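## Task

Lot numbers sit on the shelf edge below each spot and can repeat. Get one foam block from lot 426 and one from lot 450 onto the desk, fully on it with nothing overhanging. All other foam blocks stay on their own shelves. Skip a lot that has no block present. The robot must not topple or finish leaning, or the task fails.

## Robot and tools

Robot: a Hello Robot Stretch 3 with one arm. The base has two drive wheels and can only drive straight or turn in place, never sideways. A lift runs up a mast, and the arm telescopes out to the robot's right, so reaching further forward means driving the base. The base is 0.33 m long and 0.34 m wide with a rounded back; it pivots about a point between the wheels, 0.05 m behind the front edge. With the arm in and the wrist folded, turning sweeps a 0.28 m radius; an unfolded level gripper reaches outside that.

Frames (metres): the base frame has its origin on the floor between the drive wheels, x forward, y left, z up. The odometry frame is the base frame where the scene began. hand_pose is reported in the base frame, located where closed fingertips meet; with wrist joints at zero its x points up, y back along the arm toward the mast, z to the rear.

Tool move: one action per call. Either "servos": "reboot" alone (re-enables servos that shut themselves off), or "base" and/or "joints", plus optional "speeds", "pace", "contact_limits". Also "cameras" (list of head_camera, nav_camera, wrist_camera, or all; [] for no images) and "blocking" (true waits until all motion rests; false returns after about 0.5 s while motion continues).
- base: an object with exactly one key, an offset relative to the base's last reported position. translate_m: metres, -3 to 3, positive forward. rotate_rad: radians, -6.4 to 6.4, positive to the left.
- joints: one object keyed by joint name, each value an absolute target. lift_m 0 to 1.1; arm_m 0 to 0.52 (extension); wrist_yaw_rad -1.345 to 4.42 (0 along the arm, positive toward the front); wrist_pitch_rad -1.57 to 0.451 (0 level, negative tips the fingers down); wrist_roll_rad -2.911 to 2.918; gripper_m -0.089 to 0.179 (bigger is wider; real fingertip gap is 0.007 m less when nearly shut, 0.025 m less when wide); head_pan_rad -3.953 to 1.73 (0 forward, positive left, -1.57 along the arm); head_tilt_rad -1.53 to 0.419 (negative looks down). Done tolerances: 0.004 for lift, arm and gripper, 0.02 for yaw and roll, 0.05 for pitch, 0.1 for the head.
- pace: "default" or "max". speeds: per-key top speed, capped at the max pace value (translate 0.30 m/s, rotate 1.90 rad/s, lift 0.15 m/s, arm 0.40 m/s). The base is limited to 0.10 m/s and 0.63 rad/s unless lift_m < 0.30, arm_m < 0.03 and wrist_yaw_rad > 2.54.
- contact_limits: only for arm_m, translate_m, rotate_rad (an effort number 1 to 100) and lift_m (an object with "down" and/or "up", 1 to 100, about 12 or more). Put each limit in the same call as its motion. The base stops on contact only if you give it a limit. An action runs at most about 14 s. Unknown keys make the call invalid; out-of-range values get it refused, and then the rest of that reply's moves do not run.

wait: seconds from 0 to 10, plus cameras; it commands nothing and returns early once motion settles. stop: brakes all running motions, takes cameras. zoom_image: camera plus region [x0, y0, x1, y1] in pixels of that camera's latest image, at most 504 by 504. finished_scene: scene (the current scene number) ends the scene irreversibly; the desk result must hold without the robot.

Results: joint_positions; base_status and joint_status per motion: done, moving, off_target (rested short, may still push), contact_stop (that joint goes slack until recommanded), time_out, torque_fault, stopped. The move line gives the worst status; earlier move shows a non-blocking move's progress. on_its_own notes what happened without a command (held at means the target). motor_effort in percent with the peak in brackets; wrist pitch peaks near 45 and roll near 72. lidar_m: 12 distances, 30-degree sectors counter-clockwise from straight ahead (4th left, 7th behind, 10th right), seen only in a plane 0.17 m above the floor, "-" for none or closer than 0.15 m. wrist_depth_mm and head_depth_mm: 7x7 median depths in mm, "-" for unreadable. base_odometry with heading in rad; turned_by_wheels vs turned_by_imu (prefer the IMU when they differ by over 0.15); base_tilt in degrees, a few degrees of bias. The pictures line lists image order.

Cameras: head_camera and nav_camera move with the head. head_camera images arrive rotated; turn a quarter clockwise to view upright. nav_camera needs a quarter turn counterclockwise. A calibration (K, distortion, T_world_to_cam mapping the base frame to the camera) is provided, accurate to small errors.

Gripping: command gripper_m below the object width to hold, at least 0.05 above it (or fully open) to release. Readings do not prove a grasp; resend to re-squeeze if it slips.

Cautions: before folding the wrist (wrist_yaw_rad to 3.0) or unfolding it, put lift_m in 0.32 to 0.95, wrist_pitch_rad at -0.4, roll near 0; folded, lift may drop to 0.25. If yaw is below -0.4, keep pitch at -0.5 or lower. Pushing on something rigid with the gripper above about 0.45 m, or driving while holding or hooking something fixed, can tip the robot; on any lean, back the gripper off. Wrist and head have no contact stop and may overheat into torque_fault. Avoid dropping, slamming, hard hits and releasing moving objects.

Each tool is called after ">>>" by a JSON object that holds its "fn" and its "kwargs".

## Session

>>> {"fn": "move", "kwargs": {"joints": {"head_pan_rad":-1.4,"head_tilt_rad":-0.35}}}

Scene clock: 1.20 s.
move: done
base_odometry: x=+0.000 y=+0.000 heading=+0.000
turned_by_wheels: +0.000
turned_by_imu: +0.000
base_tilt: forward=-0.3 right=-1.2
lidar_m: 0.84 0.77 0.78 0.96 1.18 1.16 1.57 1.48 1.13 1.37 3.08 1.31
head_depth_mm: 1683 1743 1795 1787 1218 990 1486 / 1898 1952 2007 1980 1203 1809 1486 / 2185 2258 2363 1988 1351 1813 1468 / 2512 2622 2756 1958 2269 1868 1457 / 2881 3043 3192 3356 2581 1868 1457 / 2789 2902 3076 3239 2555 1857 1458 / 2650 2745 2909 3077 2554 1842 1443
base_status: not commanded
joint_positions: lift_m=+0.306 arm_m=+0.001 wrist_yaw_rad=+2.853 wrist_pitch_rad=-0.337 wrist_roll_rad=+0.000 gripper_m=+0.037 head_pan_rad=-1.434 head_tilt_rad=-0.353
joint_status: all done
measured_speeds: all 0
motor_effort: left_wheel=-0.2(0.5) right_wheel=+0.6(1.0) lift_m=+26.7(27.3) arm_m=-7.8(9.1) wrist_yaw_rad=-0.9(2.2) wrist_pitch_rad=+1.9(2.2) wrist_roll_rad=+0.0(0.3) gripper_m=+0.2(1.0) head_pan_rad=+3.5(6.0) head_tilt_rad=-1.8(6.8)
hand_pose: x=+0.0453 y=+0.0786 z=+0.3376 quat_wxyz=(+0.218, +0.707, +0.017, +0.673) (m; base frame)
wrist_depth_mm: 134 - - - - - - / 136 - - - - - - / 145 - - - - - - / 156 186 879 870 824 - - / 169 181 722 670 654 686 663 / 573 193 126 560 129 581 566 / 505 204 315 501 482 499 493
pictures: head_camera (sideways), nav_camera (sideways), wrist_camera
camera_calibration:
head_camera: T_world_to_cam=[[-0.086293, 0.287024, -0.954029, 1.25762], [0.993275, 0.098974, -0.0600661, 0.0717916], [0.0771836, -0.952797, -0.293635, 0.337246], [0, 0, 0, 1]] pos_world=[0.0111847, -0.0467446, 1.30314]
nav_camera: T_world_to_cam=[[0.060761, -0.315827, 0.946869, -1.18967], [-0.988373, -0.151502, 0.0128911, 0.0394654], [0.139381, -0.936643, -0.321361, 0.370585], [0, 0, 0, 1]] pos_world=[0.0596398, -0.0226461, 1.24505]
wrist_camera: T_world_to_cam=[[0.968732, -0.247103, -0.0223289, -0.0102512], [-0.145362, -0.492322, -0.858189, 0.367545], [0.201068, 0.834601, -0.512847, 0.26461], [0, 0, 0, 1]] pos_world=[0.0101531, -0.0424262, 0.450899]

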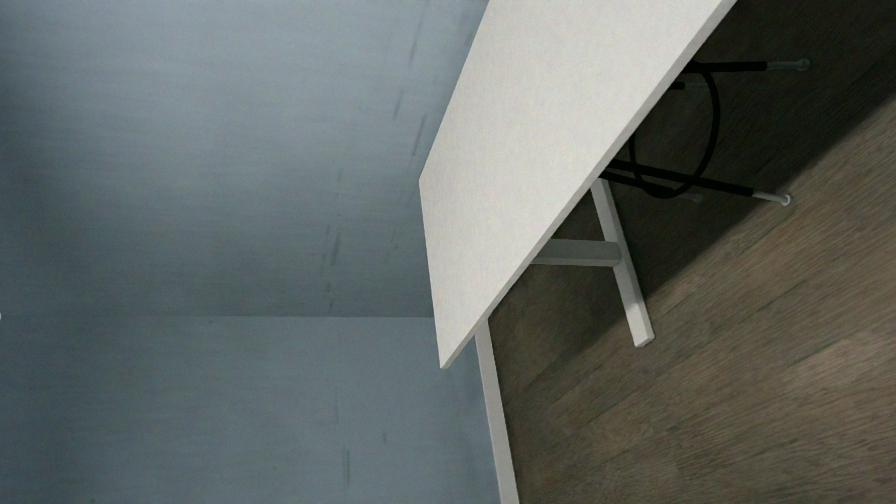

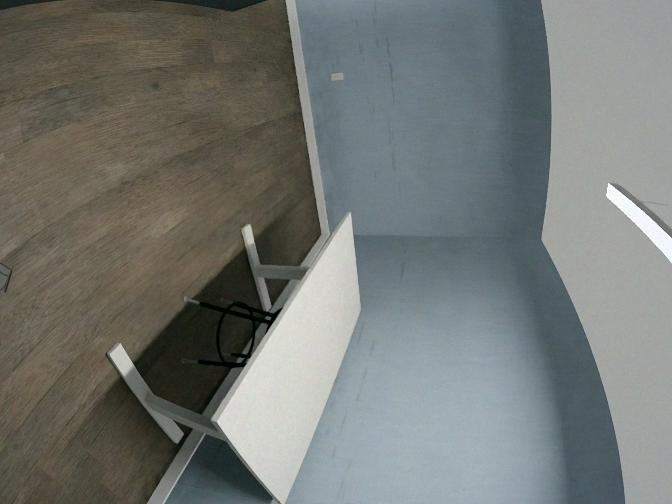

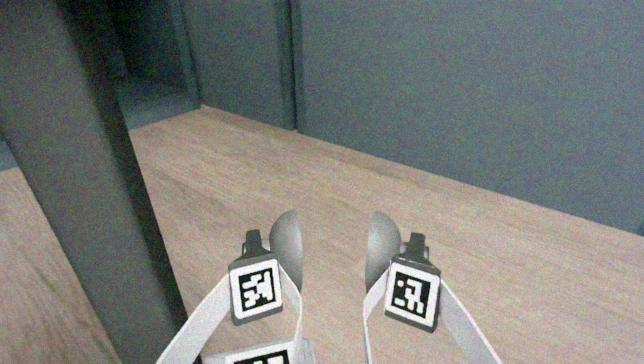

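>>> {"fn": "move", "kwargs": {"joints": {"head_pan_rad":0.0,"head_tilt_rad":-0.25}, "cameras": ["nav_camera","head_camera"]}}

>>> {"fn": "move", "kwargs": {"joints": {"head_pan_rad":1.4}, "cameras": ["nav_camera","head_camera"]}}

>>> {"fn": "move", "kwargs": {"joints": {"head_pan_rad":-2.9}, "cameras": ["nav_camera"]}}

Scene clock: 10.23 s.
move: done
base_odometry: x=+0.000 y=+0.000 heading=+0.000
turned_by_wheels: +0.000
turned_by_imu: +0.000
base_tilt: forward=-0.3 right=-1.3
lidar_m: 0.84 0.77 0.78 0.96 1.17 1.16 1.57 1.48 1.13 1.37 3.09 1.31
head_depth_mm: 1094 1153 1224 1313 1384 1496 1541 / 988 1032 1098 1164 1233 1299 1380 / 903 947 990 1042 1097 1162 1227 / 831 865 905 948 989 1042 1097 / 770 800 834 868 907 946 991 / 717 743 769 802 834 869 905 / 671 697 720 755 785 812 845
base_status: not commanded
joint_positions: lift_m=+0.306 arm_m=+0.001 wrist_yaw_rad=+2.853 wrist_pitch_rad=-0.337 wrist_roll_rad=+0.000 gripper_m=+0.037 head_pan_rad=+0.035 head_tilt_rad=-0.248
joint_status: all done
measured_speeds: translate_m=+0.000 rotate_rad=+0.000 lift_m=+0.000 arm_m=+0.000 wrist_yaw_rad=+0.000 wrist_pitch_rad=+0.000 wrist_roll_rad=+0.000 head_pan_rad=-0.024 head_tilt_rad=+0.000
motor_effort: left_wheel=+0.0(0.6) right_wheel=+0.8(1.5) lift_m=+26.2(27.1) arm_m=-12.5(12.9) wrist_yaw_rad=-0.5(1.9) wrist_pitch_rad=+2.0(2.1) wrist_roll_rad=+0.1(0.3) gripper_m=+0.2(0.7) head_pan_rad=-3.4(7.3) head_tilt_rad=+4.5(10.6)
hand_pose: x=+0.0453 y=+0.0786 z=+0.3376 quat_wxyz=(+0.218, +0.707, +0.017, +0.673) (m; base frame)
wrist_depth_mm: 134 - - - - - - / 136 - - - - - - / 144 - - - - - - / 155 186 867 865 817 - - / 169 181 733 664 669 683 656 / 568 193 126 565 129 570 570 / 502 205 315 498 487 498 492
pictures: head_camera (sideways), nav_camera (sideways)
camera_calibration:
head_camera: T_world_to_cam=[[-0.192138, -0.0531027, -0.97993, 1.29214], [0.00845945, 0.998408, -0.0557627, 0.0721887], [0.981331, -0.0190038, -0.191383, 0.198677], [0, 0, 0, 1]] pos_world=[0.052691, 0.00031781, 1.30825]
nav_camera: T_world_to_cam=[[0.218838, 0.0247909, 0.975446, -1.22797], [0.0489921, -0.998695, 0.0143906, 0.0311772], [0.97453, 0.0446399, -0.219767, 0.233357], [0, 0, 0, 1]] pos_world=[0.0397844, 0.0511619, 1.24865]

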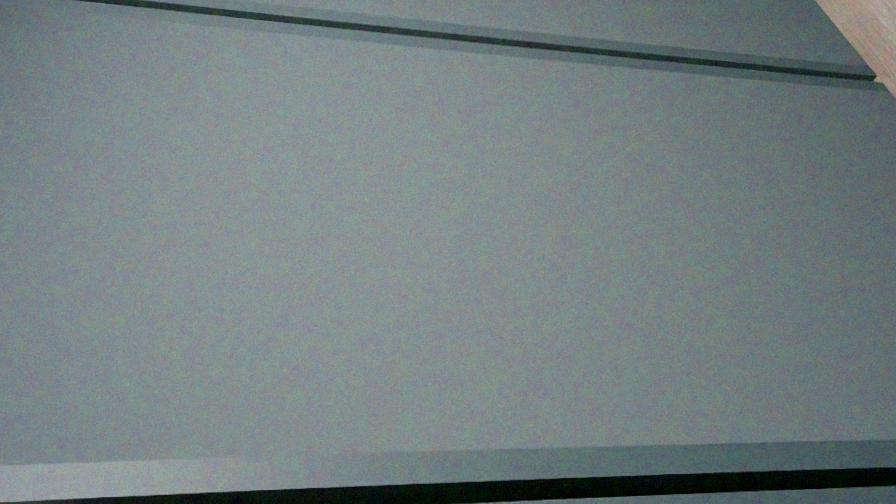

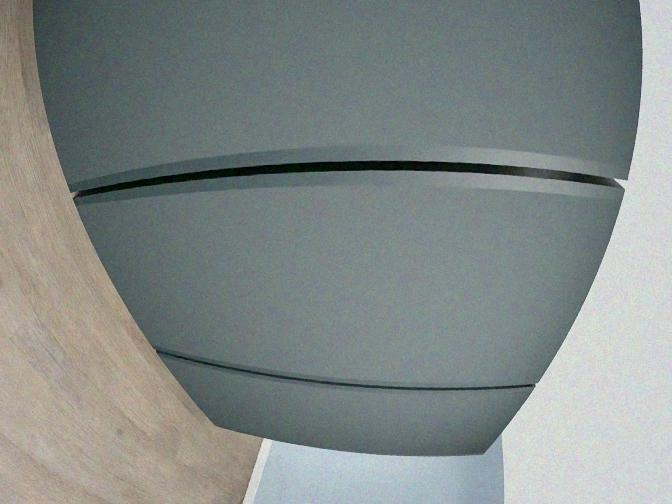

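Scene clock: 11.40 s.
move: done
base_odometry: x=+0.000 y=+0.000 heading=+0.000
turned_by_wheels: +0.000
turned_by_imu: +0.000
base_tilt: forward=-0.4 right=-1.2
lidar_m: 0.84 0.77 0.78 0.96 1.17 1.16 1.57 1.48 1.13 1.38 3.09 1.31
head_depth_mm: 714 728 747 763 785 805 829 / 771 791 810 830 856 883 909 / 834 862 889 913 944 977 1010 / 918 958 983 1014 1057 1101 1134 / 1032 1055 1096 1136 1178 1229 1285 / 1156 1196 1237 1286 1343 1396 1456 / 1195 1226 1282 1344 1448 1445 1473
base_status: not commanded
joint_positions: lift_m=+0.306 arm_m=+0.001 wrist_yaw_rad=+2.853 wrist_pitch_rad=-0.337 wrist_roll_rad=+0.000 gripper_m=+0.037 head_pan_rad=+1.440 head_tilt_rad=-0.248
joint_status: all done
measured_speeds: translate_m=+0.000 rotate_rad=+0.000 lift_m=+0.000 arm_m=+0.000 wrist_yaw_rad=+0.000 wrist_pitch_rad=+0.000 wrist_roll_rad=+0.000 head_pan_rad=-0.024 head_tilt_rad=+0.000
motor_effort: left_wheel=-0.2(0.6) right_wheel=+1.0(1.2) lift_m=+26.7(27.4) arm_m=-12.3(12.9) wrist_yaw_rad=-0.4(2.2) wrist_pitch_rad=+2.0(2.1) wrist_roll_rad=-0.1(0.3) gripper_m=+0.6(1.2) head_pan_rad=-3.1(6.4) head_tilt_rad=+2.2(4.5)
hand_pose: x=+0.0453 y=+0.0786 z=+0.3376 quat_wxyz=(+0.218, +0.707, +0.017, +0.673) (m; base frame)
wrist_depth_mm: 133 - - - - - - / 136 - - - - - - / 145 - - - - - - / 155 186 870 862 828 - - / 169 181 730 667 657 687 659 / 573 193 126 565 129 577 572 / 503 204 313 497 483 492 489
pictures: head_camera (sideways), nav_camera (sideways)
camera_calibration:
head_camera: T_world_to_cam=[[0.0205903, -0.198296, -0.979926, 1.29085], [-0.983243, 0.173557, -0.0557806, 0.0782101], [0.181134, 0.964654, -0.191399, 0.203543], [0, 0, 0, 1]] pos_world=[0.0134519, 0.0460464, 1.30825]
nav_camera: T_world_to_cam=[[0.0117583, 0.219921, 0.975447, -1.22672], [0.993035, -0.116941, 0.0143949, 0.0253565], [0.117236, 0.968483, -0.219764, 0.238498], [0, 0, 0, 1]] pos_world=[-0.0387162, 0.0417661, 1.24865]

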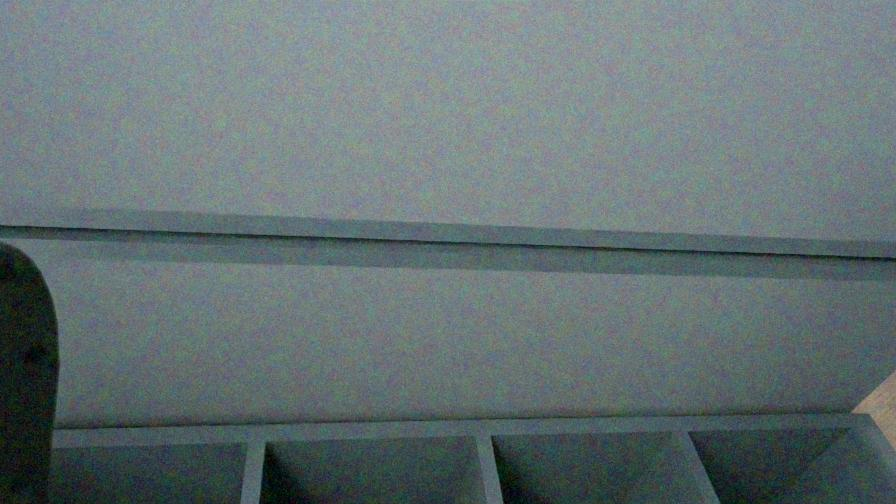

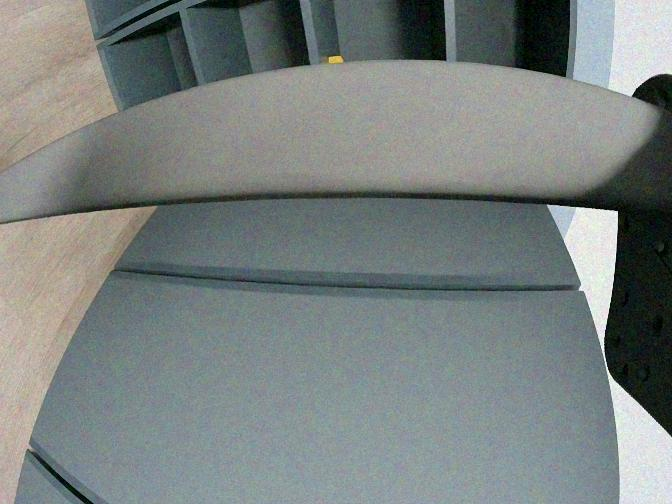

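Scene clock: 14.77 s.
move: done
base_odometry: x=+0.000 y=+0.000 heading=+0.000
turned_by_wheels: +0.000
turned_by_imu: +0.000
base_tilt: forward=-0.4 right=-1.1
lidar_m: 0.85 0.77 0.78 0.96 1.17 1.16 1.58 1.48 1.13 1.38 3.09 1.31
head_depth_mm: 1764 1848 1904 1977 1558 1637 1597 / 1660 1722 1804 1879 1994 2061 1657 / 1562 1627 1705 1790 1859 1942 1639 / 1460 1525 1585 1661 1722 1806 1643 / 1395 1446 1504 1568 1647 1703 1611 / 1329 1373 1423 1480 1536 1614 1609 / 1271 1314 1358 1400 1464 1527 1554
base_status: not commanded
joint_positions: lift_m=+0.306 arm_m=+0.001 wrist_yaw_rad=+2.853 wrist_pitch_rad=-0.337 wrist_roll_rad=+0.000 gripper_m=+0.037 head_pan_rad=-2.908 head_tilt_rad=-0.248
joint_status: all done
measured_speeds: translate_m=+0.000 rotate_rad=+0.000 lift_m=+0.000 arm_m=+0.000 wrist_yaw_rad=+0.000 wrist_pitch_rad=+0.000 wrist_roll_rad=+0.000 head_pan_rad=+0.024 head_tilt_rad=+0.000
motor_effort: left_wheel=-0.2(0.9) right_wheel=+0.4(1.3) lift_m=+26.4(27.0) arm_m=-11.7(12.9) wrist_yaw_rad=+0.7(1.6) wrist_pitch_rad=+2.1(2.2) wrist_roll_rad=-0.1(0.3) gripper_m=+0.3(1.0) head_pan_rad=+3.3(6.2) head_tilt_rad=-3.0(3.2)
hand_pose: x=+0.0453 y=+0.0786 z=+0.3376 quat_wxyz=(+0.218, +0.707, +0.017, +0.673) (m; base frame)
wrist_depth_mm: 133 - - - - - - / 137 - - - - - - / 145 - - - - - - / 155 186 884 877 811 - - / 170 181 734 667 659 682 657 / 567 193 126 565 128 571 572 / 501 204 313 498 483 492 495
pictures: nav_camera (sideways)
camera_calibration:
nav_camera: T_world_to_cam=[[-0.209959, -0.0674637, 0.97538, -1.22528], [-0.244745, 0.969481, 0.014372, 0.032954], [-0.946582, -0.235702, -0.220063, 0.245434], [0, 0, 0, 1]] pos_world=[-0.0168701, -0.0567607, 1.24865]

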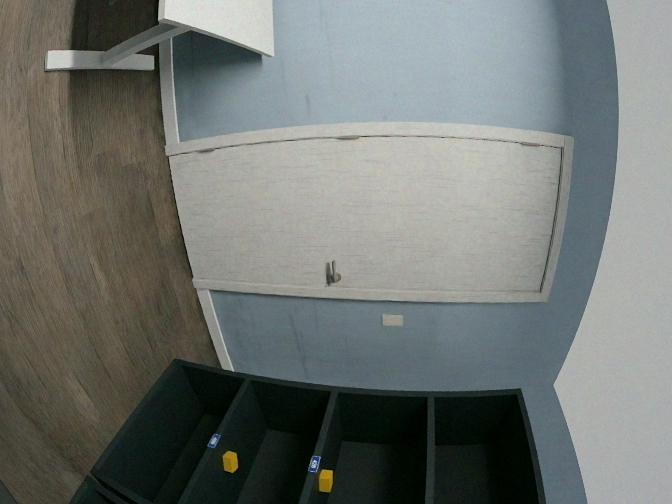

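>>> {"fn": "move", "kwargs": {"base": {"rotate_rad":-0.94}, "joints": {"head_pan_rad":-3.1,"head_tilt_rad":-0.35}, "cameras": ["nav_camera","head_camera"]}}

Scene clock: 28.47 s.
move: done
base_odometry: x=+0.000 y=+0.000 heading=-0.940
turned_by_wheels: -0.940
turned_by_imu: -0.924
base_tilt: forward=-0.4 right=-1.1
lidar_m: 3.08 1.14 0.82 0.77 0.79 1.06 1.16 1.57 1.56 1.48 1.12 1.33
head_depth_mm: 1369 1430 1528 1599 1612 1663 1446 / 1375 1424 1528 1559 1580 1719 1438 / 1381 1414 1538 1527 1569 1701 1436 / 1372 1421 1539 1500 1554 1703 1430 / 1069 1124 1247 1304 1377 1470 1431 / 1356 1188 1509 1265 1447 1611 1411 / 1379 1431 1537 1632 1517 1669 1420
base_status: done
joint_positions: lift_m=+0.306 arm_m=+0.001 wrist_yaw_rad=+2.853 wrist_pitch_rad=-0.337 wrist_roll_rad=+0.000 gripper_m=+0.037 head_pan_rad=-3.100 head_tilt_rad=-0.353
joint_status: all done
measured_speeds: all 0
motor_effort: left_wheel=+8.9(12.1) right_wheel=-9.9(13.4) lift_m=+26.2(27.0) arm_m=-12.9(12.9) wrist_yaw_rad=-1.3(1.9) wrist_pitch_rad=+2.0(2.1) wrist_roll_rad=-0.1(0.4) gripper_m=+0.1(1.1) head_pan_rad=-3.2(5.3) head_tilt_rad=+2.1(5.5)
hand_pose: x=+0.0453 y=+0.0786 z=+0.3376 quat_wxyz=(+0.218, +0.707, +0.017, +0.673) (m; base frame)
wrist_depth_mm: 134 - - 806 - - - / 136 - - 852 - - - / 145 157 - 929 - - - / 155 168 836 871 864 872 844 / 169 181 727 669 671 694 689 / 569 193 126 563 129 573 566 / 503 204 314 497 482 495 494
pictures: head_camera (sideways), nav_camera (sideways)
camera_calibration:
head_camera: T_world_to_cam=[[0.294039, 0.0585671, -0.953997, 1.25526], [0.00394058, -0.998187, -0.0600654, 0.0778204], [-0.955785, 0.0139023, -0.293737, 0.343696], [0, 0, 0, 1]] pos_world=[-0.0409015, -0.000615491, 1.30314]
nav_camera: T_world_to_cam=[[-0.32028, -0.0304122, 0.946835, -1.18729], [-0.0567374, 0.998306, 0.0128732, 0.033757], [-0.945622, -0.0495979, -0.321463, 0.37739], [0, 0, 0, 1]] pos_world=[-0.0214803, -0.05109, 1.24505]

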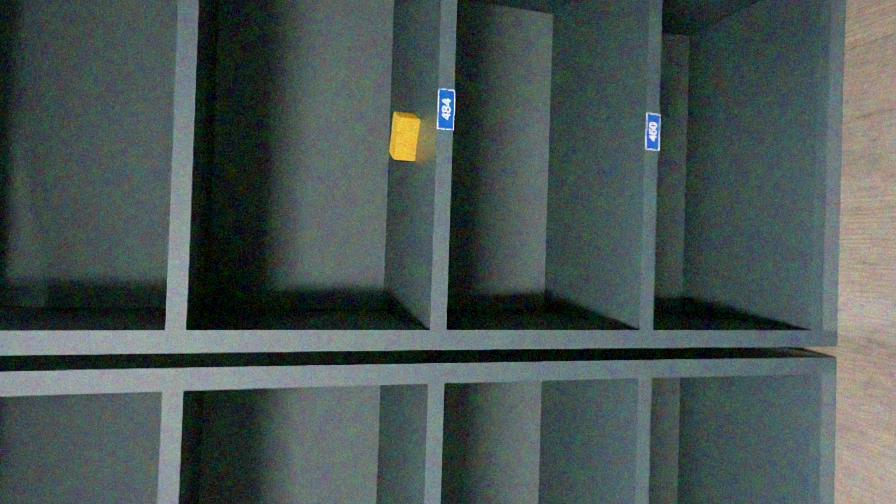

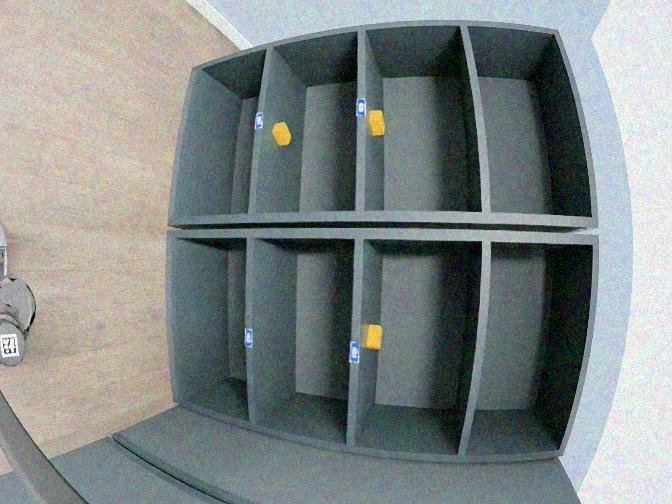

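>>> {"fn": "zoom_image", "kwargs": {"camera": "head_camera", "region": [630, 100, 680, 160]}}

>>> {"fn": "zoom_image", "kwargs": {"camera": "nav_camera", "region": [340, 310, 390, 370]}}

>>> {"fn": "zoom_image", "kwargs": {"camera": "nav_camera", "region": [225, 315, 275, 360]}}

>>> {"fn": "move", "kwargs": {"joints": {"head_pan_rad":-2.55,"head_tilt_rad":-0.35}, "cameras": ["head_camera"]}}

>>> {"fn": "move", "kwargs": {"joints": {"head_pan_rad":-3.5,"head_tilt_rad":-0.35}, "cameras": ["head_camera"]}}

>>> {"fn": "move", "kwargs": {"joints": {"head_pan_rad":0.35,"head_tilt_rad":-0.3}, "cameras": ["head_camera","nav_camera"]}}

Scaled by 8.400 from the camera's 896x504 image, which has a finer 1280x720 frame.

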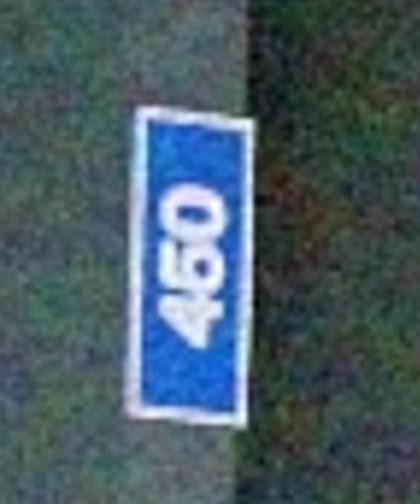

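Scaled by 8.400 from the camera's 672x504 image, which has a finer 792x594 frame.

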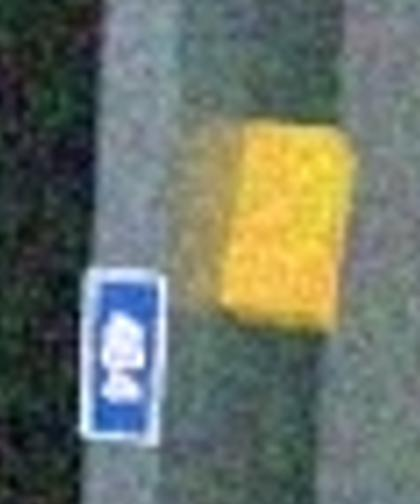

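Scaled by 10.080 from the camera's 672x504 image, which has a finer 792x594 frame.

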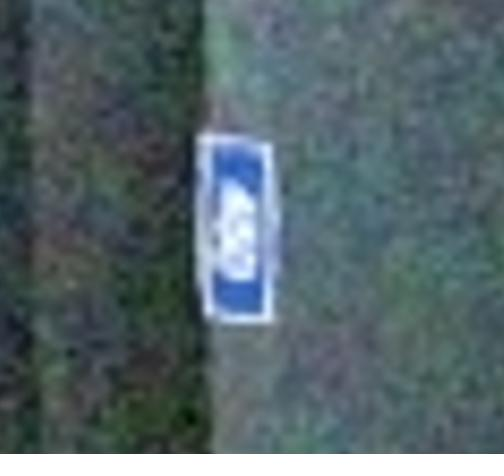

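Scene clock: 40.20 s.
move: done
base_odometry: x=+0.000 y=+0.000 heading=-0.940
turned_by_wheels: +0.000
turned_by_imu: +0.000
base_tilt: forward=-0.3 right=-1.2
lidar_m: 3.09 1.13 0.82 0.77 0.80 1.06 1.16 1.58 1.56 1.48 1.13 1.33
head_depth_mm: 1377 1413 1500 1251 1231 1258 1349 / 1446 1499 1583 1595 1596 1728 1429 / 1530 1589 1689 1747 1584 1776 1474 / 1615 1686 1789 1895 1767 1768 1468 / 1458 1517 1633 1693 1756 1767 1463 / 1734 1826 1920 2034 2136 1787 1459 / 1638 1714 1794 1873 1949 1854 1442
base_status: not commanded
joint_positions: lift_m=+0.306 arm_m=+0.001 wrist_yaw_rad=+2.853 wrist_pitch_rad=-0.337 wrist_roll_rad=+0.000 gripper_m=+0.037 head_pan_rad=-2.540 head_tilt_rad=-0.350
joint_status: all done
measured_speeds: all 0
motor_effort: left_wheel=+8.7(9.2) right_wheel=-10.0(10.9) lift_m=+26.6(26.9) arm_m=-12.1(12.7) wrist_yaw_rad=-0.4(1.2) wrist_pitch_rad=+2.1(2.2) wrist_roll_rad=-0.1(0.3) gripper_m=+0.9(0.9) head_pan_rad=+1.9(5.6) head_tilt_rad=+4.8(7.3)
hand_pose: x=+0.0453 y=+0.0786 z=+0.3376 quat_wxyz=(+0.218, +0.707, +0.017, +0.673) (m; base frame)
wrist_depth_mm: 133 - - 793 - - - / 136 - - 846 - - - / 144 158 - 930 - - - / 155 169 835 858 883 846 853 / 170 181 741 670 669 693 677 / 569 192 126 556 129 573 575 / 506 206 313 496 484 492 492
pictures: head_camera (sideways)
camera_calibration:
head_camera: T_world_to_cam=[[0.21515, 0.203892, -0.95506, 1.25715], [0.533489, -0.843681, -0.0599332, 0.0743977], [-0.817985, -0.496619, -0.290292, 0.338396], [0, 0, 0, 1]] pos_world=[-0.0333635, -0.0255015, 1.30335]

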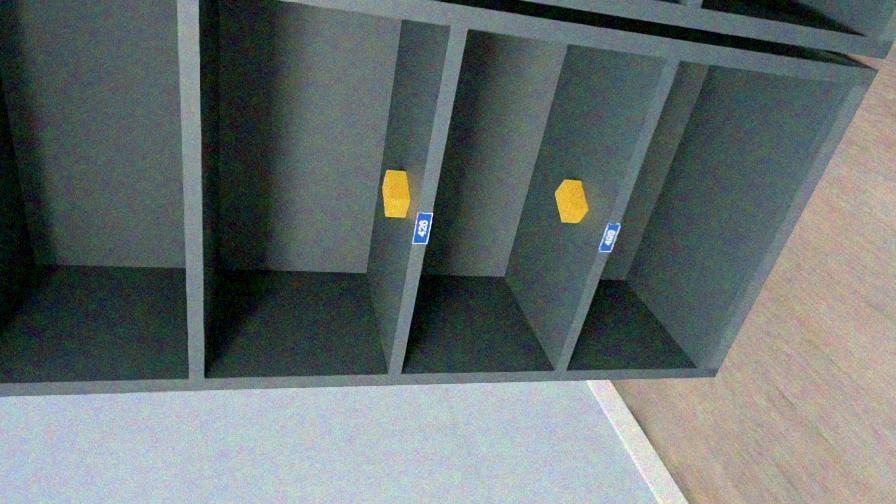

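Scene clock: 41.23 s.
move: done
base_odometry: x=+0.000 y=+0.000 heading=-0.940
turned_by_wheels: +0.000
turned_by_imu: +0.000
base_tilt: forward=-0.5 right=-1.1
lidar_m: 3.08 1.13 0.81 0.77 0.80 1.06 1.17 1.57 1.56 1.48 1.13 1.33
head_depth_mm: 971 993 1019 1050 1069 1099 1135 / 1123 1153 1190 1221 1260 1297 1348 / 1214 1256 1319 1392 1461 1555 1481 / 1456 1470 1611 1540 1585 1715 1467 / 1447 1504 1613 1698 1551 1762 1452 / 1378 1440 1541 1609 1543 1685 1417 / 1327 1380 1467 1431 1539 1610 1370
base_status: not commanded
joint_positions: lift_m=+0.306 arm_m=+0.001 wrist_yaw_rad=+2.853 wrist_pitch_rad=-0.337 wrist_roll_rad=+0.000 gripper_m=+0.037 head_pan_rad=-3.520 head_tilt_rad=-0.350
joint_status: all done
measured_speeds: all 0
motor_effort: left_wheel=+8.9(9.2) right_wheel=-10.3(11.0) lift_m=+26.3(27.3) arm_m=-11.7(12.4) wrist_yaw_rad=+0.2(2.0) wrist_pitch_rad=+2.1(2.1) wrist_roll_rad=+0.0(0.4) gripper_m=+0.3(1.1) head_pan_rad=+0.1(6.3) head_tilt_rad=+5.4(7.8)
hand_pose: x=+0.0453 y=+0.0786 z=+0.3376 quat_wxyz=(+0.218, +0.707, +0.017, +0.673) (m; base frame)
wrist_depth_mm: 133 - - 785 - - - / 136 - - 840 - - - / 144 158 - 918 - - - / 155 168 827 864 861 858 840 / 169 181 729 665 666 687 685 / 576 194 126 560 129 574 572 / 510 205 314 499 485 495 493
pictures: head_camera (sideways)
camera_calibration:
head_camera: T_world_to_cam=[[0.289188, -0.0650466, -0.95506, 1.2567], [-0.403276, -0.913114, -0.0599207, 0.0801037], [-0.868181, 0.402481, -0.290294, 0.338699], [0, 0, 0, 1]] pos_world=[-0.0370678, 0.0185682, 1.30335]

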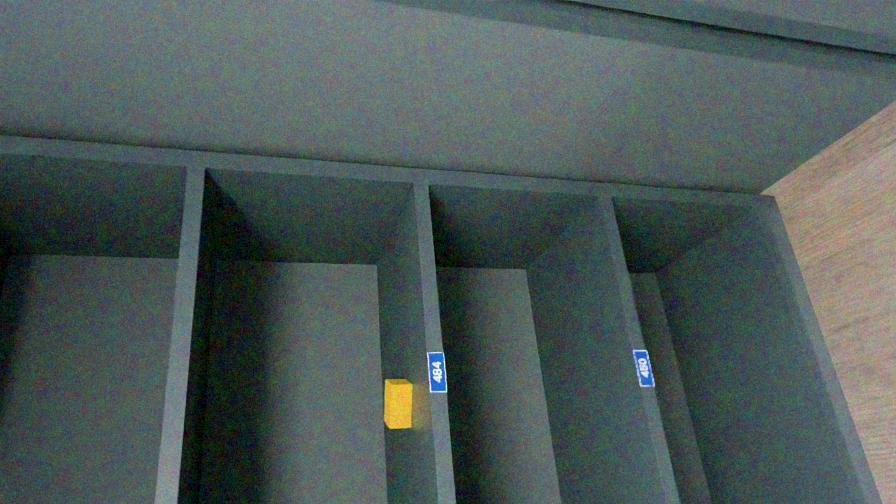

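Scene clock: 44.43 s.
move: done
base_odometry: x=+0.000 y=+0.000 heading=-0.940
turned_by_wheels: +0.000
turned_by_imu: +0.000
base_tilt: forward=-0.4 right=-1.1
lidar_m: 3.10 1.13 0.82 0.77 0.80 1.06 1.17 1.57 1.56 1.48 1.13 1.33
head_depth_mm: 2601 2710 2777 2941 2978 2056 1569 / 2679 2790 2863 3031 2940 2024 1564 / 2785 2859 3027 3139 2923 2022 1539 / 2791 2951 3129 3260 2889 2017 1530 / 1825 1714 1798 1905 2008 1934 1514 / 1323 1380 1429 1494 1553 1640 1519 / 1109 1143 1185 1223 1270 1314 1366
base_status: not commanded
joint_positions: lift_m=+0.306 arm_m=+0.001 wrist_yaw_rad=+2.853 wrist_pitch_rad=-0.337 wrist_roll_rad=+0.000 gripper_m=+0.037 head_pan_rad=+0.358 head_tilt_rad=-0.298
joint_status: all done
measured_speeds: translate_m=+0.000 rotate_rad=+0.000 lift_m=+0.000 arm_m=+0.000 wrist_yaw_rad=+0.000 wrist_pitch_rad=+0.000 wrist_roll_rad=+0.000 head_pan_rad=-0.024 head_tilt_rad=+0.000
motor_effort: left_wheel=+8.4(9.4) right_wheel=-10.0(10.8) lift_m=+25.6(27.0) arm_m=-11.0(12.4) wrist_yaw_rad=-0.9(1.6) wrist_pitch_rad=+2.1(2.1) wrist_roll_rad=+0.0(0.4) gripper_m=+0.3(0.9) head_pan_rad=-3.0(5.8) head_tilt_rad=+1.6(8.9)
hand_pose: x=+0.0453 y=+0.0786 z=+0.3376 quat_wxyz=(+0.218, +0.707, +0.017, +0.673) (m; base frame)
wrist_depth_mm: 133 - - 787 - - - / 136 - - 854 - - - / 144 157 - 911 - - - / 156 169 842 867 861 850 853 / 169 181 732 663 663 690 675 / 568 193 126 557 129 583 568 / 503 204 313 499 483 492 494
pictures: head_camera (sideways), nav_camera (sideways)
camera_calibration:
head_camera: T_world_to_cam=[[-0.211561, -0.128517, -0.968878, 1.27783], [-0.311205, 0.948579, -0.0578706, 0.0768291], [0.926495, 0.289277, -0.240678, 0.263149], [0, 0, 0, 1]] pos_world=[0.0504433, 0.0152221, 1.30585]
nav_camera: T_world_to_cam=[[0.245583, 0.110093, 0.963104, -1.21201], [0.363816, -0.93137, 0.0136956, 0.0300935], [0.898514, 0.347029, -0.268782, 0.297562], [0, 0, 0, 1]] pos_world=[0.0193373, 0.0581994, 1.24686]

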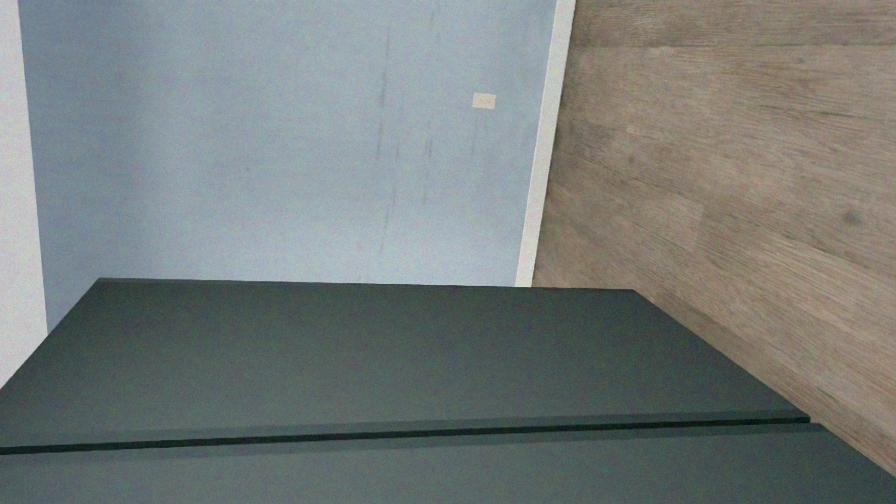

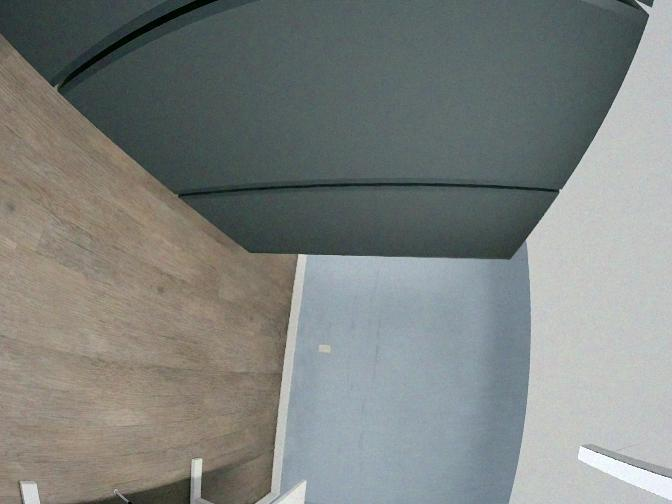

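>>> {"fn": "move", "kwargs": {"joints": {"head_pan_rad":-2.54,"head_tilt_rad":-0.35}, "cameras": ["head_camera"]}}

>>> {"fn": "zoom_image", "kwargs": {"camera": "head_camera", "region": [400, 200, 450, 250]}}

>>> {"fn": "zoom_image", "kwargs": {"camera": "head_camera", "region": [590, 215, 640, 265]}}

>>> {"fn": "move", "kwargs": {"joints": {"head_pan_rad":-3.52,"head_tilt_rad":-0.35}, "cameras": ["head_camera"]}}

>>> {"fn": "zoom_image", "kwargs": {"camera": "head_camera", "region": [620, 340, 670, 400]}}

>>> {"fn": "zoom_image", "kwargs": {"camera": "head_camera", "region": [410, 340, 470, 400]}}

Scene clock: 55.60 s.
move: done
base_odometry: x=+0.000 y=+0.000 heading=-0.940
turned_by_wheels: +0.000
turned_by_imu: +0.000
base_tilt: forward=-0.2 right=-1.1
lidar_m: 3.09 1.14 0.81 0.77 0.80 1.06 1.17 1.57 1.56 1.48 1.12 1.33
head_depth_mm: 1364 1405 1485 1153 1210 1260 1354 / 1442 1486 1581 1577 1592 1712 1397 / 1532 1573 1684 1745 1582 1782 1470 / 1617 1668 1772 1889 1755 1788 1471 / 1475 1528 1674 1717 1769 1760 1469 / 1362 1439 1924 2026 2164 1783 1457 / 1657 1722 1804 1895 1977 1861 1445
base_status: not commanded
joint_positions: lift_m=+0.306 arm_m=+0.001 wrist_yaw_rad=+2.853 wrist_pitch_rad=-0.337 wrist_roll_rad=+0.000 gripper_m=+0.037 head_pan_rad=-2.548 head_tilt_rad=-0.350
joint_status: all done
measured_speeds: translate_m=+0.000 rotate_rad=+0.000 lift_m=+0.000 arm_m=+0.000 wrist_yaw_rad=+0.000 wrist_pitch_rad=+0.000 wrist_roll_rad=+0.000 head_pan_rad=+0.024 head_tilt_rad=+0.000
motor_effort: left_wheel=+8.6(9.2) right_wheel=-10.3(10.8) lift_m=+26.4(27.3) arm_m=-11.1(11.9) wrist_yaw_rad=-0.4(1.8) wrist_pitch_rad=+2.1(2.2) wrist_roll_rad=-0.1(0.3) gripper_m=+0.3(1.0) head_pan_rad=+3.7(6.6) head_tilt_rad=-3.7(6.9)
hand_pose: x=+0.0453 y=+0.0786 z=+0.3376 quat_wxyz=(+0.218, +0.707, +0.017, +0.673) (m; base frame)
wrist_depth_mm: 134 - - 784 - - - / 136 - - 853 - - - / 145 158 - 924 - - - / 156 168 825 871 857 864 852 / 169 180 733 667 659 683 682 / 574 193 126 563 129 572 568 / 504 204 313 499 480 494 492
pictures: head_camera (sideways)
camera_calibration:
head_camera: T_world_to_cam=[[0.216877, 0.202086, -0.955053, 1.25714], [0.526426, -0.848107, -0.0599141, 0.0743991], [-0.822095, -0.489771, -0.290319, 0.338446], [0, 0, 0, 1]] pos_world=[-0.0335751, -0.0251909, 1.30335]

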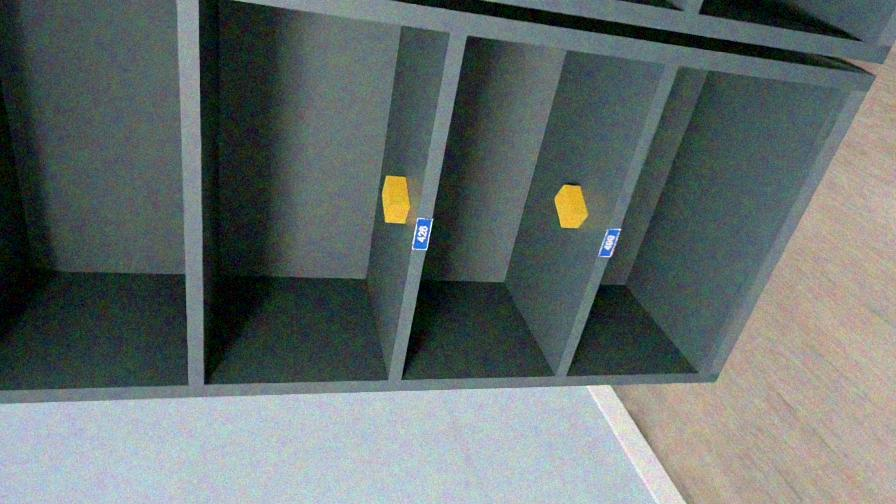

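Scaled by 10.080 from the camera's 896x504 image, which has a finer 1280x720 frame.

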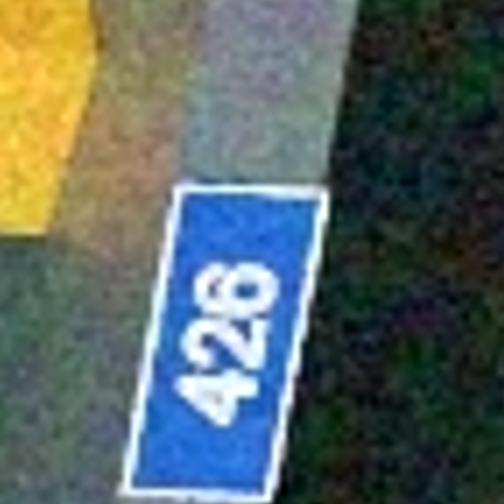

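Scaled by 10.080 from the camera's 896x504 image, which has a finer 1280x720 frame.

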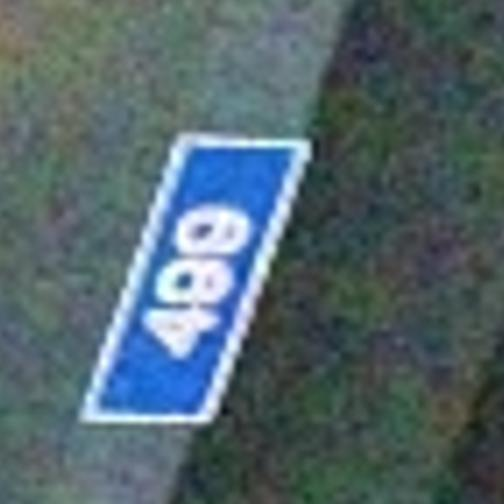

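Scene clock: 56.63 s.
move: done
base_odometry: x=+0.000 y=+0.000 heading=-0.940
turned_by_wheels: +0.000
turned_by_imu: +0.000
base_tilt: forward=-0.3 right=-1.3
lidar_m: 3.10 1.13 0.82 0.77 0.80 1.06 1.17 1.57 1.57 1.48 1.13 1.33
head_depth_mm: 942 966 990 1015 1051 1083 1111 / 1086 1116 1148 1188 1219 1261 1305 / 1192 1241 1297 1374 1449 1519 1455 / 1411 1423 1528 1518 1576 1654 1464 / 1450 1505 1633 1714 1554 1762 1460 / 1387 1448 1545 1620 1536 1680 1411 / 1336 1385 1466 1430 1529 1621 1368
base_status: not commanded
joint_positions: lift_m=+0.306 arm_m=+0.001 wrist_yaw_rad=+2.853 wrist_pitch_rad=-0.337 wrist_roll_rad=+0.000 gripper_m=+0.037 head_pan_rad=-3.545 head_tilt_rad=-0.350
joint_status: all done
measured_speeds: all 0
motor_effort: left_wheel=+8.7(9.0) right_wheel=-10.9(10.9) lift_m=+26.4(27.0) arm_m=-11.1(12.1) wrist_yaw_rad=-0.6(1.8) wrist_pitch_rad=+2.0(2.1) wrist_roll_rad=-0.1(0.3) gripper_m=+0.6(1.1) head_pan_rad=+0.9(4.1) head_tilt_rad=-3.0(6.8)
hand_pose: x=+0.0453 y=+0.0786 z=+0.3376 quat_wxyz=(+0.218, +0.707, +0.017, +0.673) (m; base frame)
wrist_depth_mm: 134 - - 789 - - - / 136 - - 849 - - - / 145 157 - 925 - - - / 155 169 831 862 867 864 844 / 169 181 726 667 665 679 690 / 571 193 126 566 129 571 576 / 501 204 314 503 480 494 490
pictures: head_camera (sideways)
camera_calibration:
head_camera: T_world_to_cam=[[0.287765, -0.0724037, -0.95496, 1.25658], [-0.426049, -0.902712, -0.0599421, 0.0802555], [-0.857714, 0.42411, -0.290616, 0.339098], [0, 0, 0, 1]] pos_world=[-0.0365594, 0.0196145, 1.30335]

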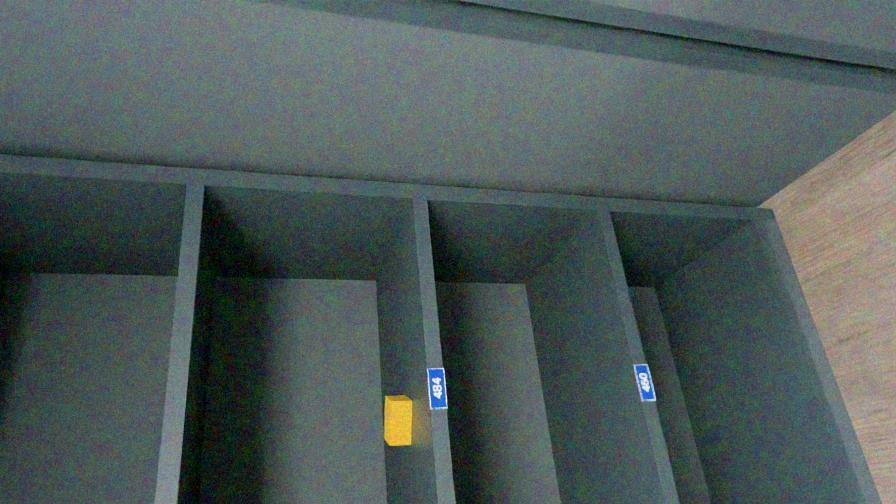

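Scaled by 8.400 from the camera's 896x504 image, which has a finer 1280x720 frame.

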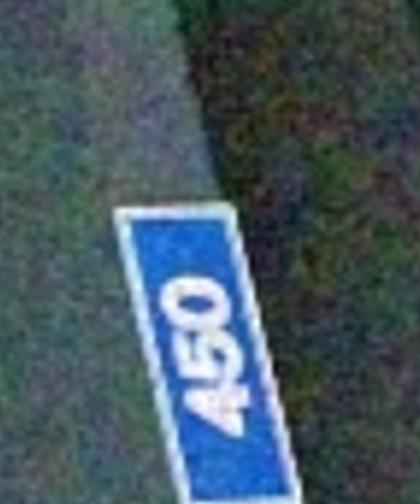

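Scaled by 8.400 from the camera's 896x504 image, which has a finer 1280x720 frame.

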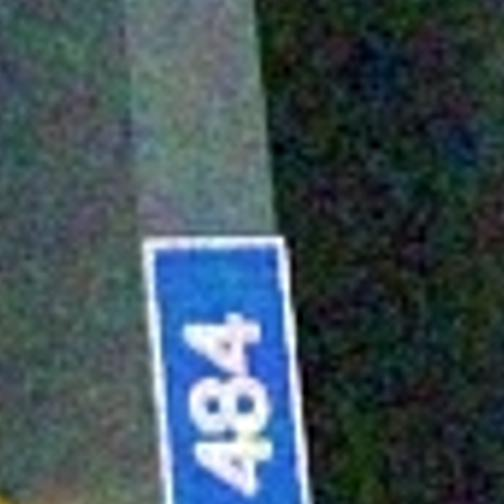

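>>> {"fn": "move", "kwargs": {"base": {"rotate_rad":-2.236}, "joints": {"lift_m":0.5,"head_pan_rad":-1.57,"head_tilt_rad":-0.3}, "pace": "max", "cameras": []}}

>>> {"fn": "move", "kwargs": {"base": {"translate_m":0.806}, "joints": {"wrist_yaw_rad":0,"wrist_pitch_rad":-0.45,"gripper_m":0.17}, "cameras": []}}

>>> {"fn": "move", "kwargs": {"base": {"rotate_rad":0.674}, "joints": {"lift_m":0.93,"wrist_pitch_rad":0}, "cameras": ["head_camera","wrist_camera"]}}

Scene clock: 79.70 s.
move: done
base_odometry: x=+0.000 y=+0.000 heading=+3.108
turned_by_wheels: -2.236
turned_by_imu: -2.200
base_tilt: forward=-0.2 right=-1.0
lidar_m: 1.58 1.48 1.13 1.33 3.10 1.32 0.85 0.77 0.78 0.96 1.20 1.16
head_depth_mm: 774 794 816 836 864 893 924 / 846 876 904 933 961 997 1032 / 945 973 1008 1042 1098 1135 1192 / 1062 1103 1148 1198 1242 1309 1369 / 1168 1226 1289 1348 1418 1498 1502 / 1285 1323 1426 1436 1538 1669 1482 / 1421 1465 1547 1573 1633 1658 1438
base_status: done
joint_positions: lift_m=+0.500 arm_m=+0.001 wrist_yaw_rad=+2.853 wrist_pitch_rad=-0.338 wrist_roll_rad=+0.000 gripper_m=+0.037 head_pan_rad=-1.570 head_tilt_rad=-0.300
joint_status: all done
measured_speeds: all 0
motor_effort: left_wheel=+7.9(13.0) right_wheel=-9.7(13.8) lift_m=+24.3(32.3) arm_m=-12.6(13.1) wrist_yaw_rad=-0.7(1.7) wrist_pitch_rad=+2.2(2.3) wrist_roll_rad=-0.2(0.4) gripper_m=+0.6(1.0) head_pan_rad=-2.9(6.2) head_tilt_rad=+4.8(9.5)
hand_pose: x=+0.0452 y=+0.0785 z=+0.5310 quat_wxyz=(+0.218, +0.707, +0.018, +0.673) (m; base frame)
wrist_depth_mm: 134 - - - - - - / 136 - - - - - - / 144 - - - - - - / 156 186 - - - - - / 172 181 - 949 934 987 964 / 816 194 126 791 129 822 817 / 715 205 698 712 693 712 699
pictures: none
No camera images: "cameras" was empty.

Scene clock: 88.90 s.
move: done
base_odometry: x=-0.806 y=+0.027 heading=+3.108
turned_by_wheels: +0.000
turned_by_imu: -0.001
base_tilt: forward=-0.3 right=-1.2
lidar_m: 0.94 0.87 0.87 1.06 1.05 2.37 1.53 1.39 1.40 0.77 0.99 0.79
head_depth_mm: 1316 1335 1420 1409 1483 1532 1520 / 1427 1455 1566 1355 1626 1407 1469 / 1334 1354 1501 1176 1630 1217 1466 / 1223 1040 1359 1175 1475 1190 1360 / 656 688 722 761 806 852 915 / 703 711 783 830 804 942 909 / 846 732 963 1002 745 1119 907
base_status: done
joint_positions: lift_m=+0.500 arm_m=+0.001 wrist_yaw_rad=+0.003 wrist_pitch_rad=-0.461 wrist_roll_rad=+0.000 gripper_m=+0.170 head_pan_rad=-1.570 head_tilt_rad=-0.300
joint_status: all done
measured_speeds: all 0
motor_effort: left_wheel=+7.7(12.7) right_wheel=+2.3(10.5) lift_m=+29.1(30.2) arm_m=-11.0(12.8) wrist_yaw_rad=-2.2(6.5) wrist_pitch_rad=+1.7(3.7) wrist_roll_rad=+0.3(0.3) gripper_m=+0.7(82.3) head_pan_rad=-2.9(3.8) head_tilt_rad=+3.2(5.8)
hand_pose: x=-0.0209 y=-0.3643 z=+0.5031 quat_wxyz=(+0.689, +0.163, -0.688, -0.161) (m; base frame)
wrist_depth_mm: - - - - - - - / - - - - - - - / - - - - - - - / - - - - 989 - - / - 143 - 813 852 872 841 / - 124 721 741 728 706 730 / - 624 655 646 650 627 106
pictures: none
No camera images: "cameras" was empty.

Scene clock: 93.63 s.
move: done
base_odometry: x=-0.806 y=+0.027 heading=-2.501
turned_by_wheels: +0.674
turned_by_imu: +0.664
base_tilt: forward=-0.3 right=-1.1
lidar_m: 0.87 0.90 1.05 1.54 2.00 1.45 1.40 1.44 0.77 1.10 0.79 0.91
head_depth_mm: 956 754 1034 1038 792 1020 907 / 954 771 1042 1085 781 1196 898 / 948 792 1046 1078 772 1192 - / 948 671 1040 1076 747 1195 - / 947 690 1037 1073 754 1188 884 / 937 710 1038 1072 751 1180 879 / 938 732 1036 1071 743 1176 906
base_status: done
joint_positions: lift_m=+0.930 arm_m=+0.001 wrist_yaw_rad=+0.002 wrist_pitch_rad=-0.023 wrist_roll_rad=+0.000 gripper_m=+0.170 head_pan_rad=-1.570 head_tilt_rad=-0.300
joint_status: all done
measured_speeds: all 0
motor_effort: left_wheel=-7.9(12.6) right_wheel=+8.9(12.9) lift_m=+28.2(33.4) arm_m=-11.9(12.9) wrist_yaw_rad=-3.8(3.9) wrist_pitch_rad=+3.8(6.7) wrist_roll_rad=+0.2(0.3) gripper_m=+0.8(1.1) head_pan_rad=-3.2(3.8) head_tilt_rad=+2.6(4.2)
hand_pose: x=-0.0208 y=-0.4012 z=+1.0388 quat_wxyz=(+0.707, +0.009, -0.707, -0.008) (m; base frame)
wrist_depth_mm: - - - - - 780 - / - - - - - - - / - - - - - 819 - / - - - 515 - - - / - 143 - 428 - 890 - / - 124 - - - 893 - / - - - - - - 106
pictures: head_camera (sideways), wrist_camera
camera_calibration:
head_camera: T_world_to_cam=[[-0.0464739, 0.244555, -0.968521, 1.27632], [0.997511, -0.0401005, -0.0579905, 0.069014], [-0.05302, -0.968806, -0.242083, 0.270996], [0, 0, 0, 1]] pos_world=[0.00484132, -0.0468203, 1.30574]
wrist_camera: T_world_to_cam=[[-0.998875, -0.0465212, -0.00920141, -0.0232316], [-0.0014054, 0.222985, -0.974821, 1.13457], [0.0474016, -0.973711, -0.2228, 0.0079918], [0, 0, 0, 1]] pos_world=[-0.0219898, -0.246291, 1.10757]

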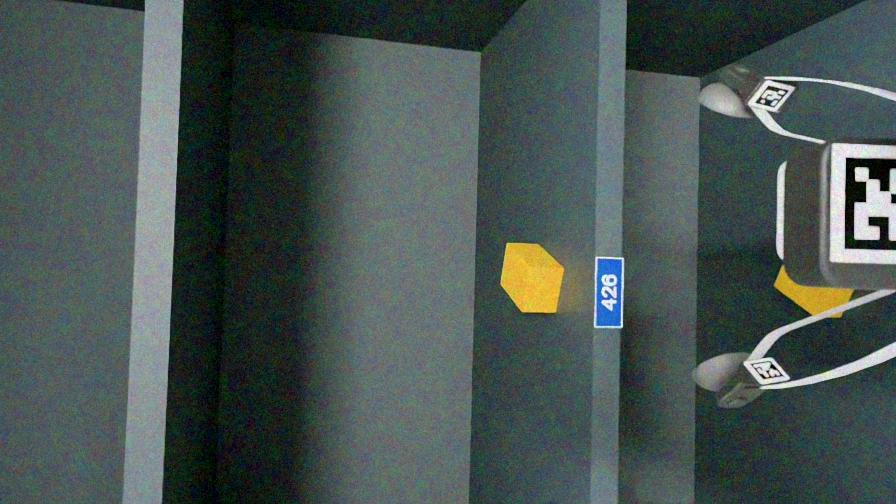

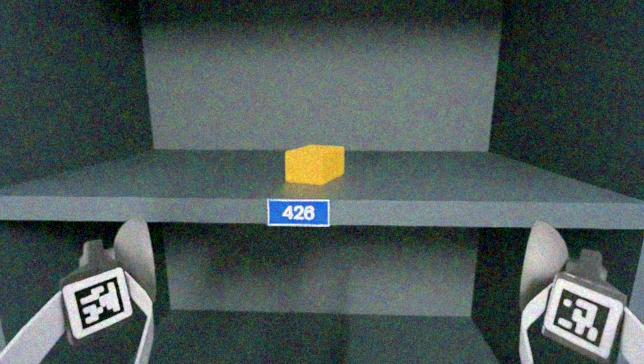

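>>> {"fn": "move", "kwargs": {"base": {"translate_m":0.035}, "cameras": []}}

>>> {"fn": "move", "kwargs": {"joints": {"arm_m":0.25}, "contact_limits": {"arm_m":40}, "cameras": ["wrist_camera","head_camera"]}}

Scene clock: 105.60 s.
move: done
base_odometry: x=-0.834 y=+0.006 heading=-2.502
turned_by_wheels: +0.000
turned_by_imu: +0.000
base_tilt: forward=-0.3 right=-1.3
lidar_m: 0.83 0.87 1.03 1.53 2.05 1.49 1.43 1.47 0.78 1.11 0.77 0.87
head_depth_mm: 954 754 1041 1078 788 1075 934 / 953 776 1043 1086 780 1201 896 / 946 792 1043 1085 770 1191 - / 945 673 1040 1080 748 1194 - / 943 692 1036 1071 756 1184 884 / 940 714 1037 1073 749 1180 877 / 941 737 1034 1066 740 1139 907
base_status: done
joint_positions: lift_m=+0.930 arm_m=+0.001 wrist_yaw_rad=+0.002 wrist_pitch_rad=-0.023 wrist_roll_rad=+0.000 gripper_m=+0.170 head_pan_rad=-1.570 head_tilt_rad=-0.300
joint_status: not commanded
measured_speeds: all 0
motor_effort: left_wheel=+3.0(7.3) right_wheel=+8.4(12.1) lift_m=+24.7(24.8) arm_m=-12.1(12.3) wrist_yaw_rad=-2.7(3.9) wrist_pitch_rad=+3.9(3.9) wrist_roll_rad=+0.1(0.3) gripper_m=+0.6(1.0) head_pan_rad=-2.7(3.2) head_tilt_rad=+1.8(2.6)
hand_pose: x=-0.0208 y=-0.4012 z=+1.0388 quat_wxyz=(+0.707, +0.009, -0.707, -0.008) (m; base frame)
wrist_depth_mm: - - - - - 766 - / - - - - - 774 - / - - - - - - - / - - - 504 - - - / - 143 - 431 - - - / - 124 - - - 134 - / - - - - - 810 106
pictures: none
No camera images: "cameras" was empty.

Scene clock: 108.67 s.
move: done
base_odometry: x=-0.834 y=+0.006 heading=-2.502
turned_by_wheels: +0.000
turned_by_imu: +0.000
base_tilt: forward=-0.4 right=-1.1
lidar_m: 0.83 0.87 1.03 1.53 2.05 1.49 1.43 1.48 0.78 1.11 0.77 0.87
head_depth_mm: 957 754 1043 1080 736 296 875 / 954 775 1045 1087 393 349 926 / 950 788 1045 1081 366 361 920 / 949 673 1036 1076 455 381 887 / 944 694 1036 1070 712 1192 911 / 942 714 1036 1070 749 1177 907 / 941 736 1033 1064 742 1141 905
base_status: not commanded
joint_positions: lift_m=+0.930 arm_m=+0.250 wrist_yaw_rad=+0.002 wrist_pitch_rad=-0.023 wrist_roll_rad=+0.000 gripper_m=+0.170 head_pan_rad=-1.570 head_tilt_rad=-0.300
joint_status: all done
measured_speeds: all 0
motor_effort: left_wheel=+3.2(3.5) right_wheel=+8.3(8.9) lift_m=+27.8(27.8) arm_m=+12.4(14.5) wrist_yaw_rad=-2.1(4.3) wrist_pitch_rad=+3.8(3.9) wrist_roll_rad=+0.0(0.4) gripper_m=+0.1(1.1) head_pan_rad=-2.6(3.2) head_tilt_rad=+0.8(2.3)
contact_limits: arm_m 40 (drawing in: default 31, maximum 55; extending or still: default 39, maximum 69)
hand_pose: x=-0.0208 y=-0.6506 z=+1.0388 quat_wxyz=(+0.707, +0.009, -0.707, -0.008) (m; base frame)
wrist_depth_mm: - - - - - - 550 / - - - - - - 566 / - - - - - - 583 / - - - - - - - / - 143 - 273 - - - / - 124 - - - - - / - - 185 183 - - 106
pictures: head_camera (sideways), wrist_camera
camera_calibration:
head_camera: T_world_to_cam=[[-0.0464739, 0.244555, -0.968521, 1.27632], [0.997511, -0.0401005, -0.0579905, 0.069014], [-0.05302, -0.968806, -0.242083, 0.270996], [0, 0, 0, 1]] pos_world=[0.00484132, -0.0468203, 1.30574]
wrist_camera: T_world_to_cam=[[-0.998875, -0.0465212, -0.00920141, -0.034834], [-0.0014054, 0.222985, -0.974821, 1.19018], [0.0474016, -0.973711, -0.2228, -0.234852], [0, 0, 0, 1]] pos_world=[-0.0219898, -0.495691, 1.10757]

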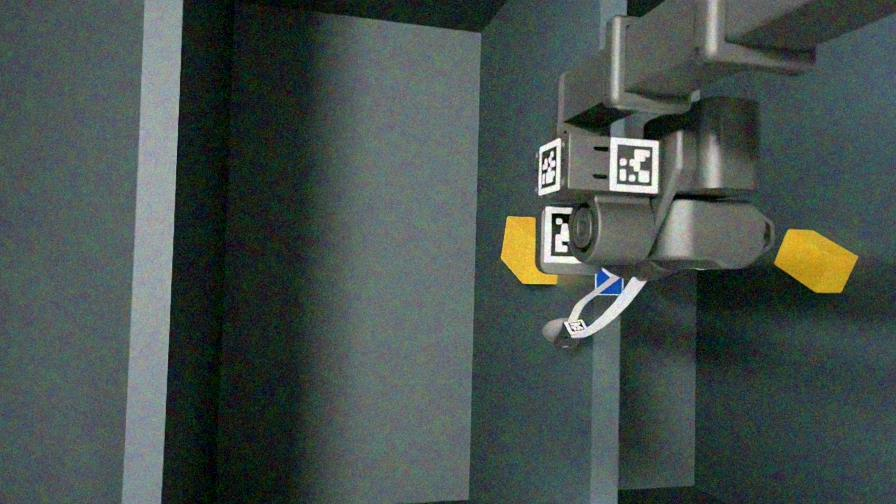

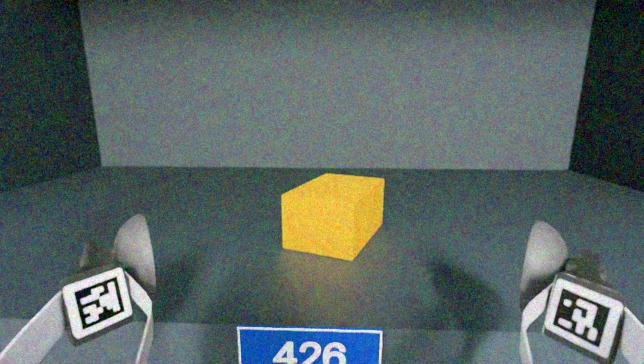

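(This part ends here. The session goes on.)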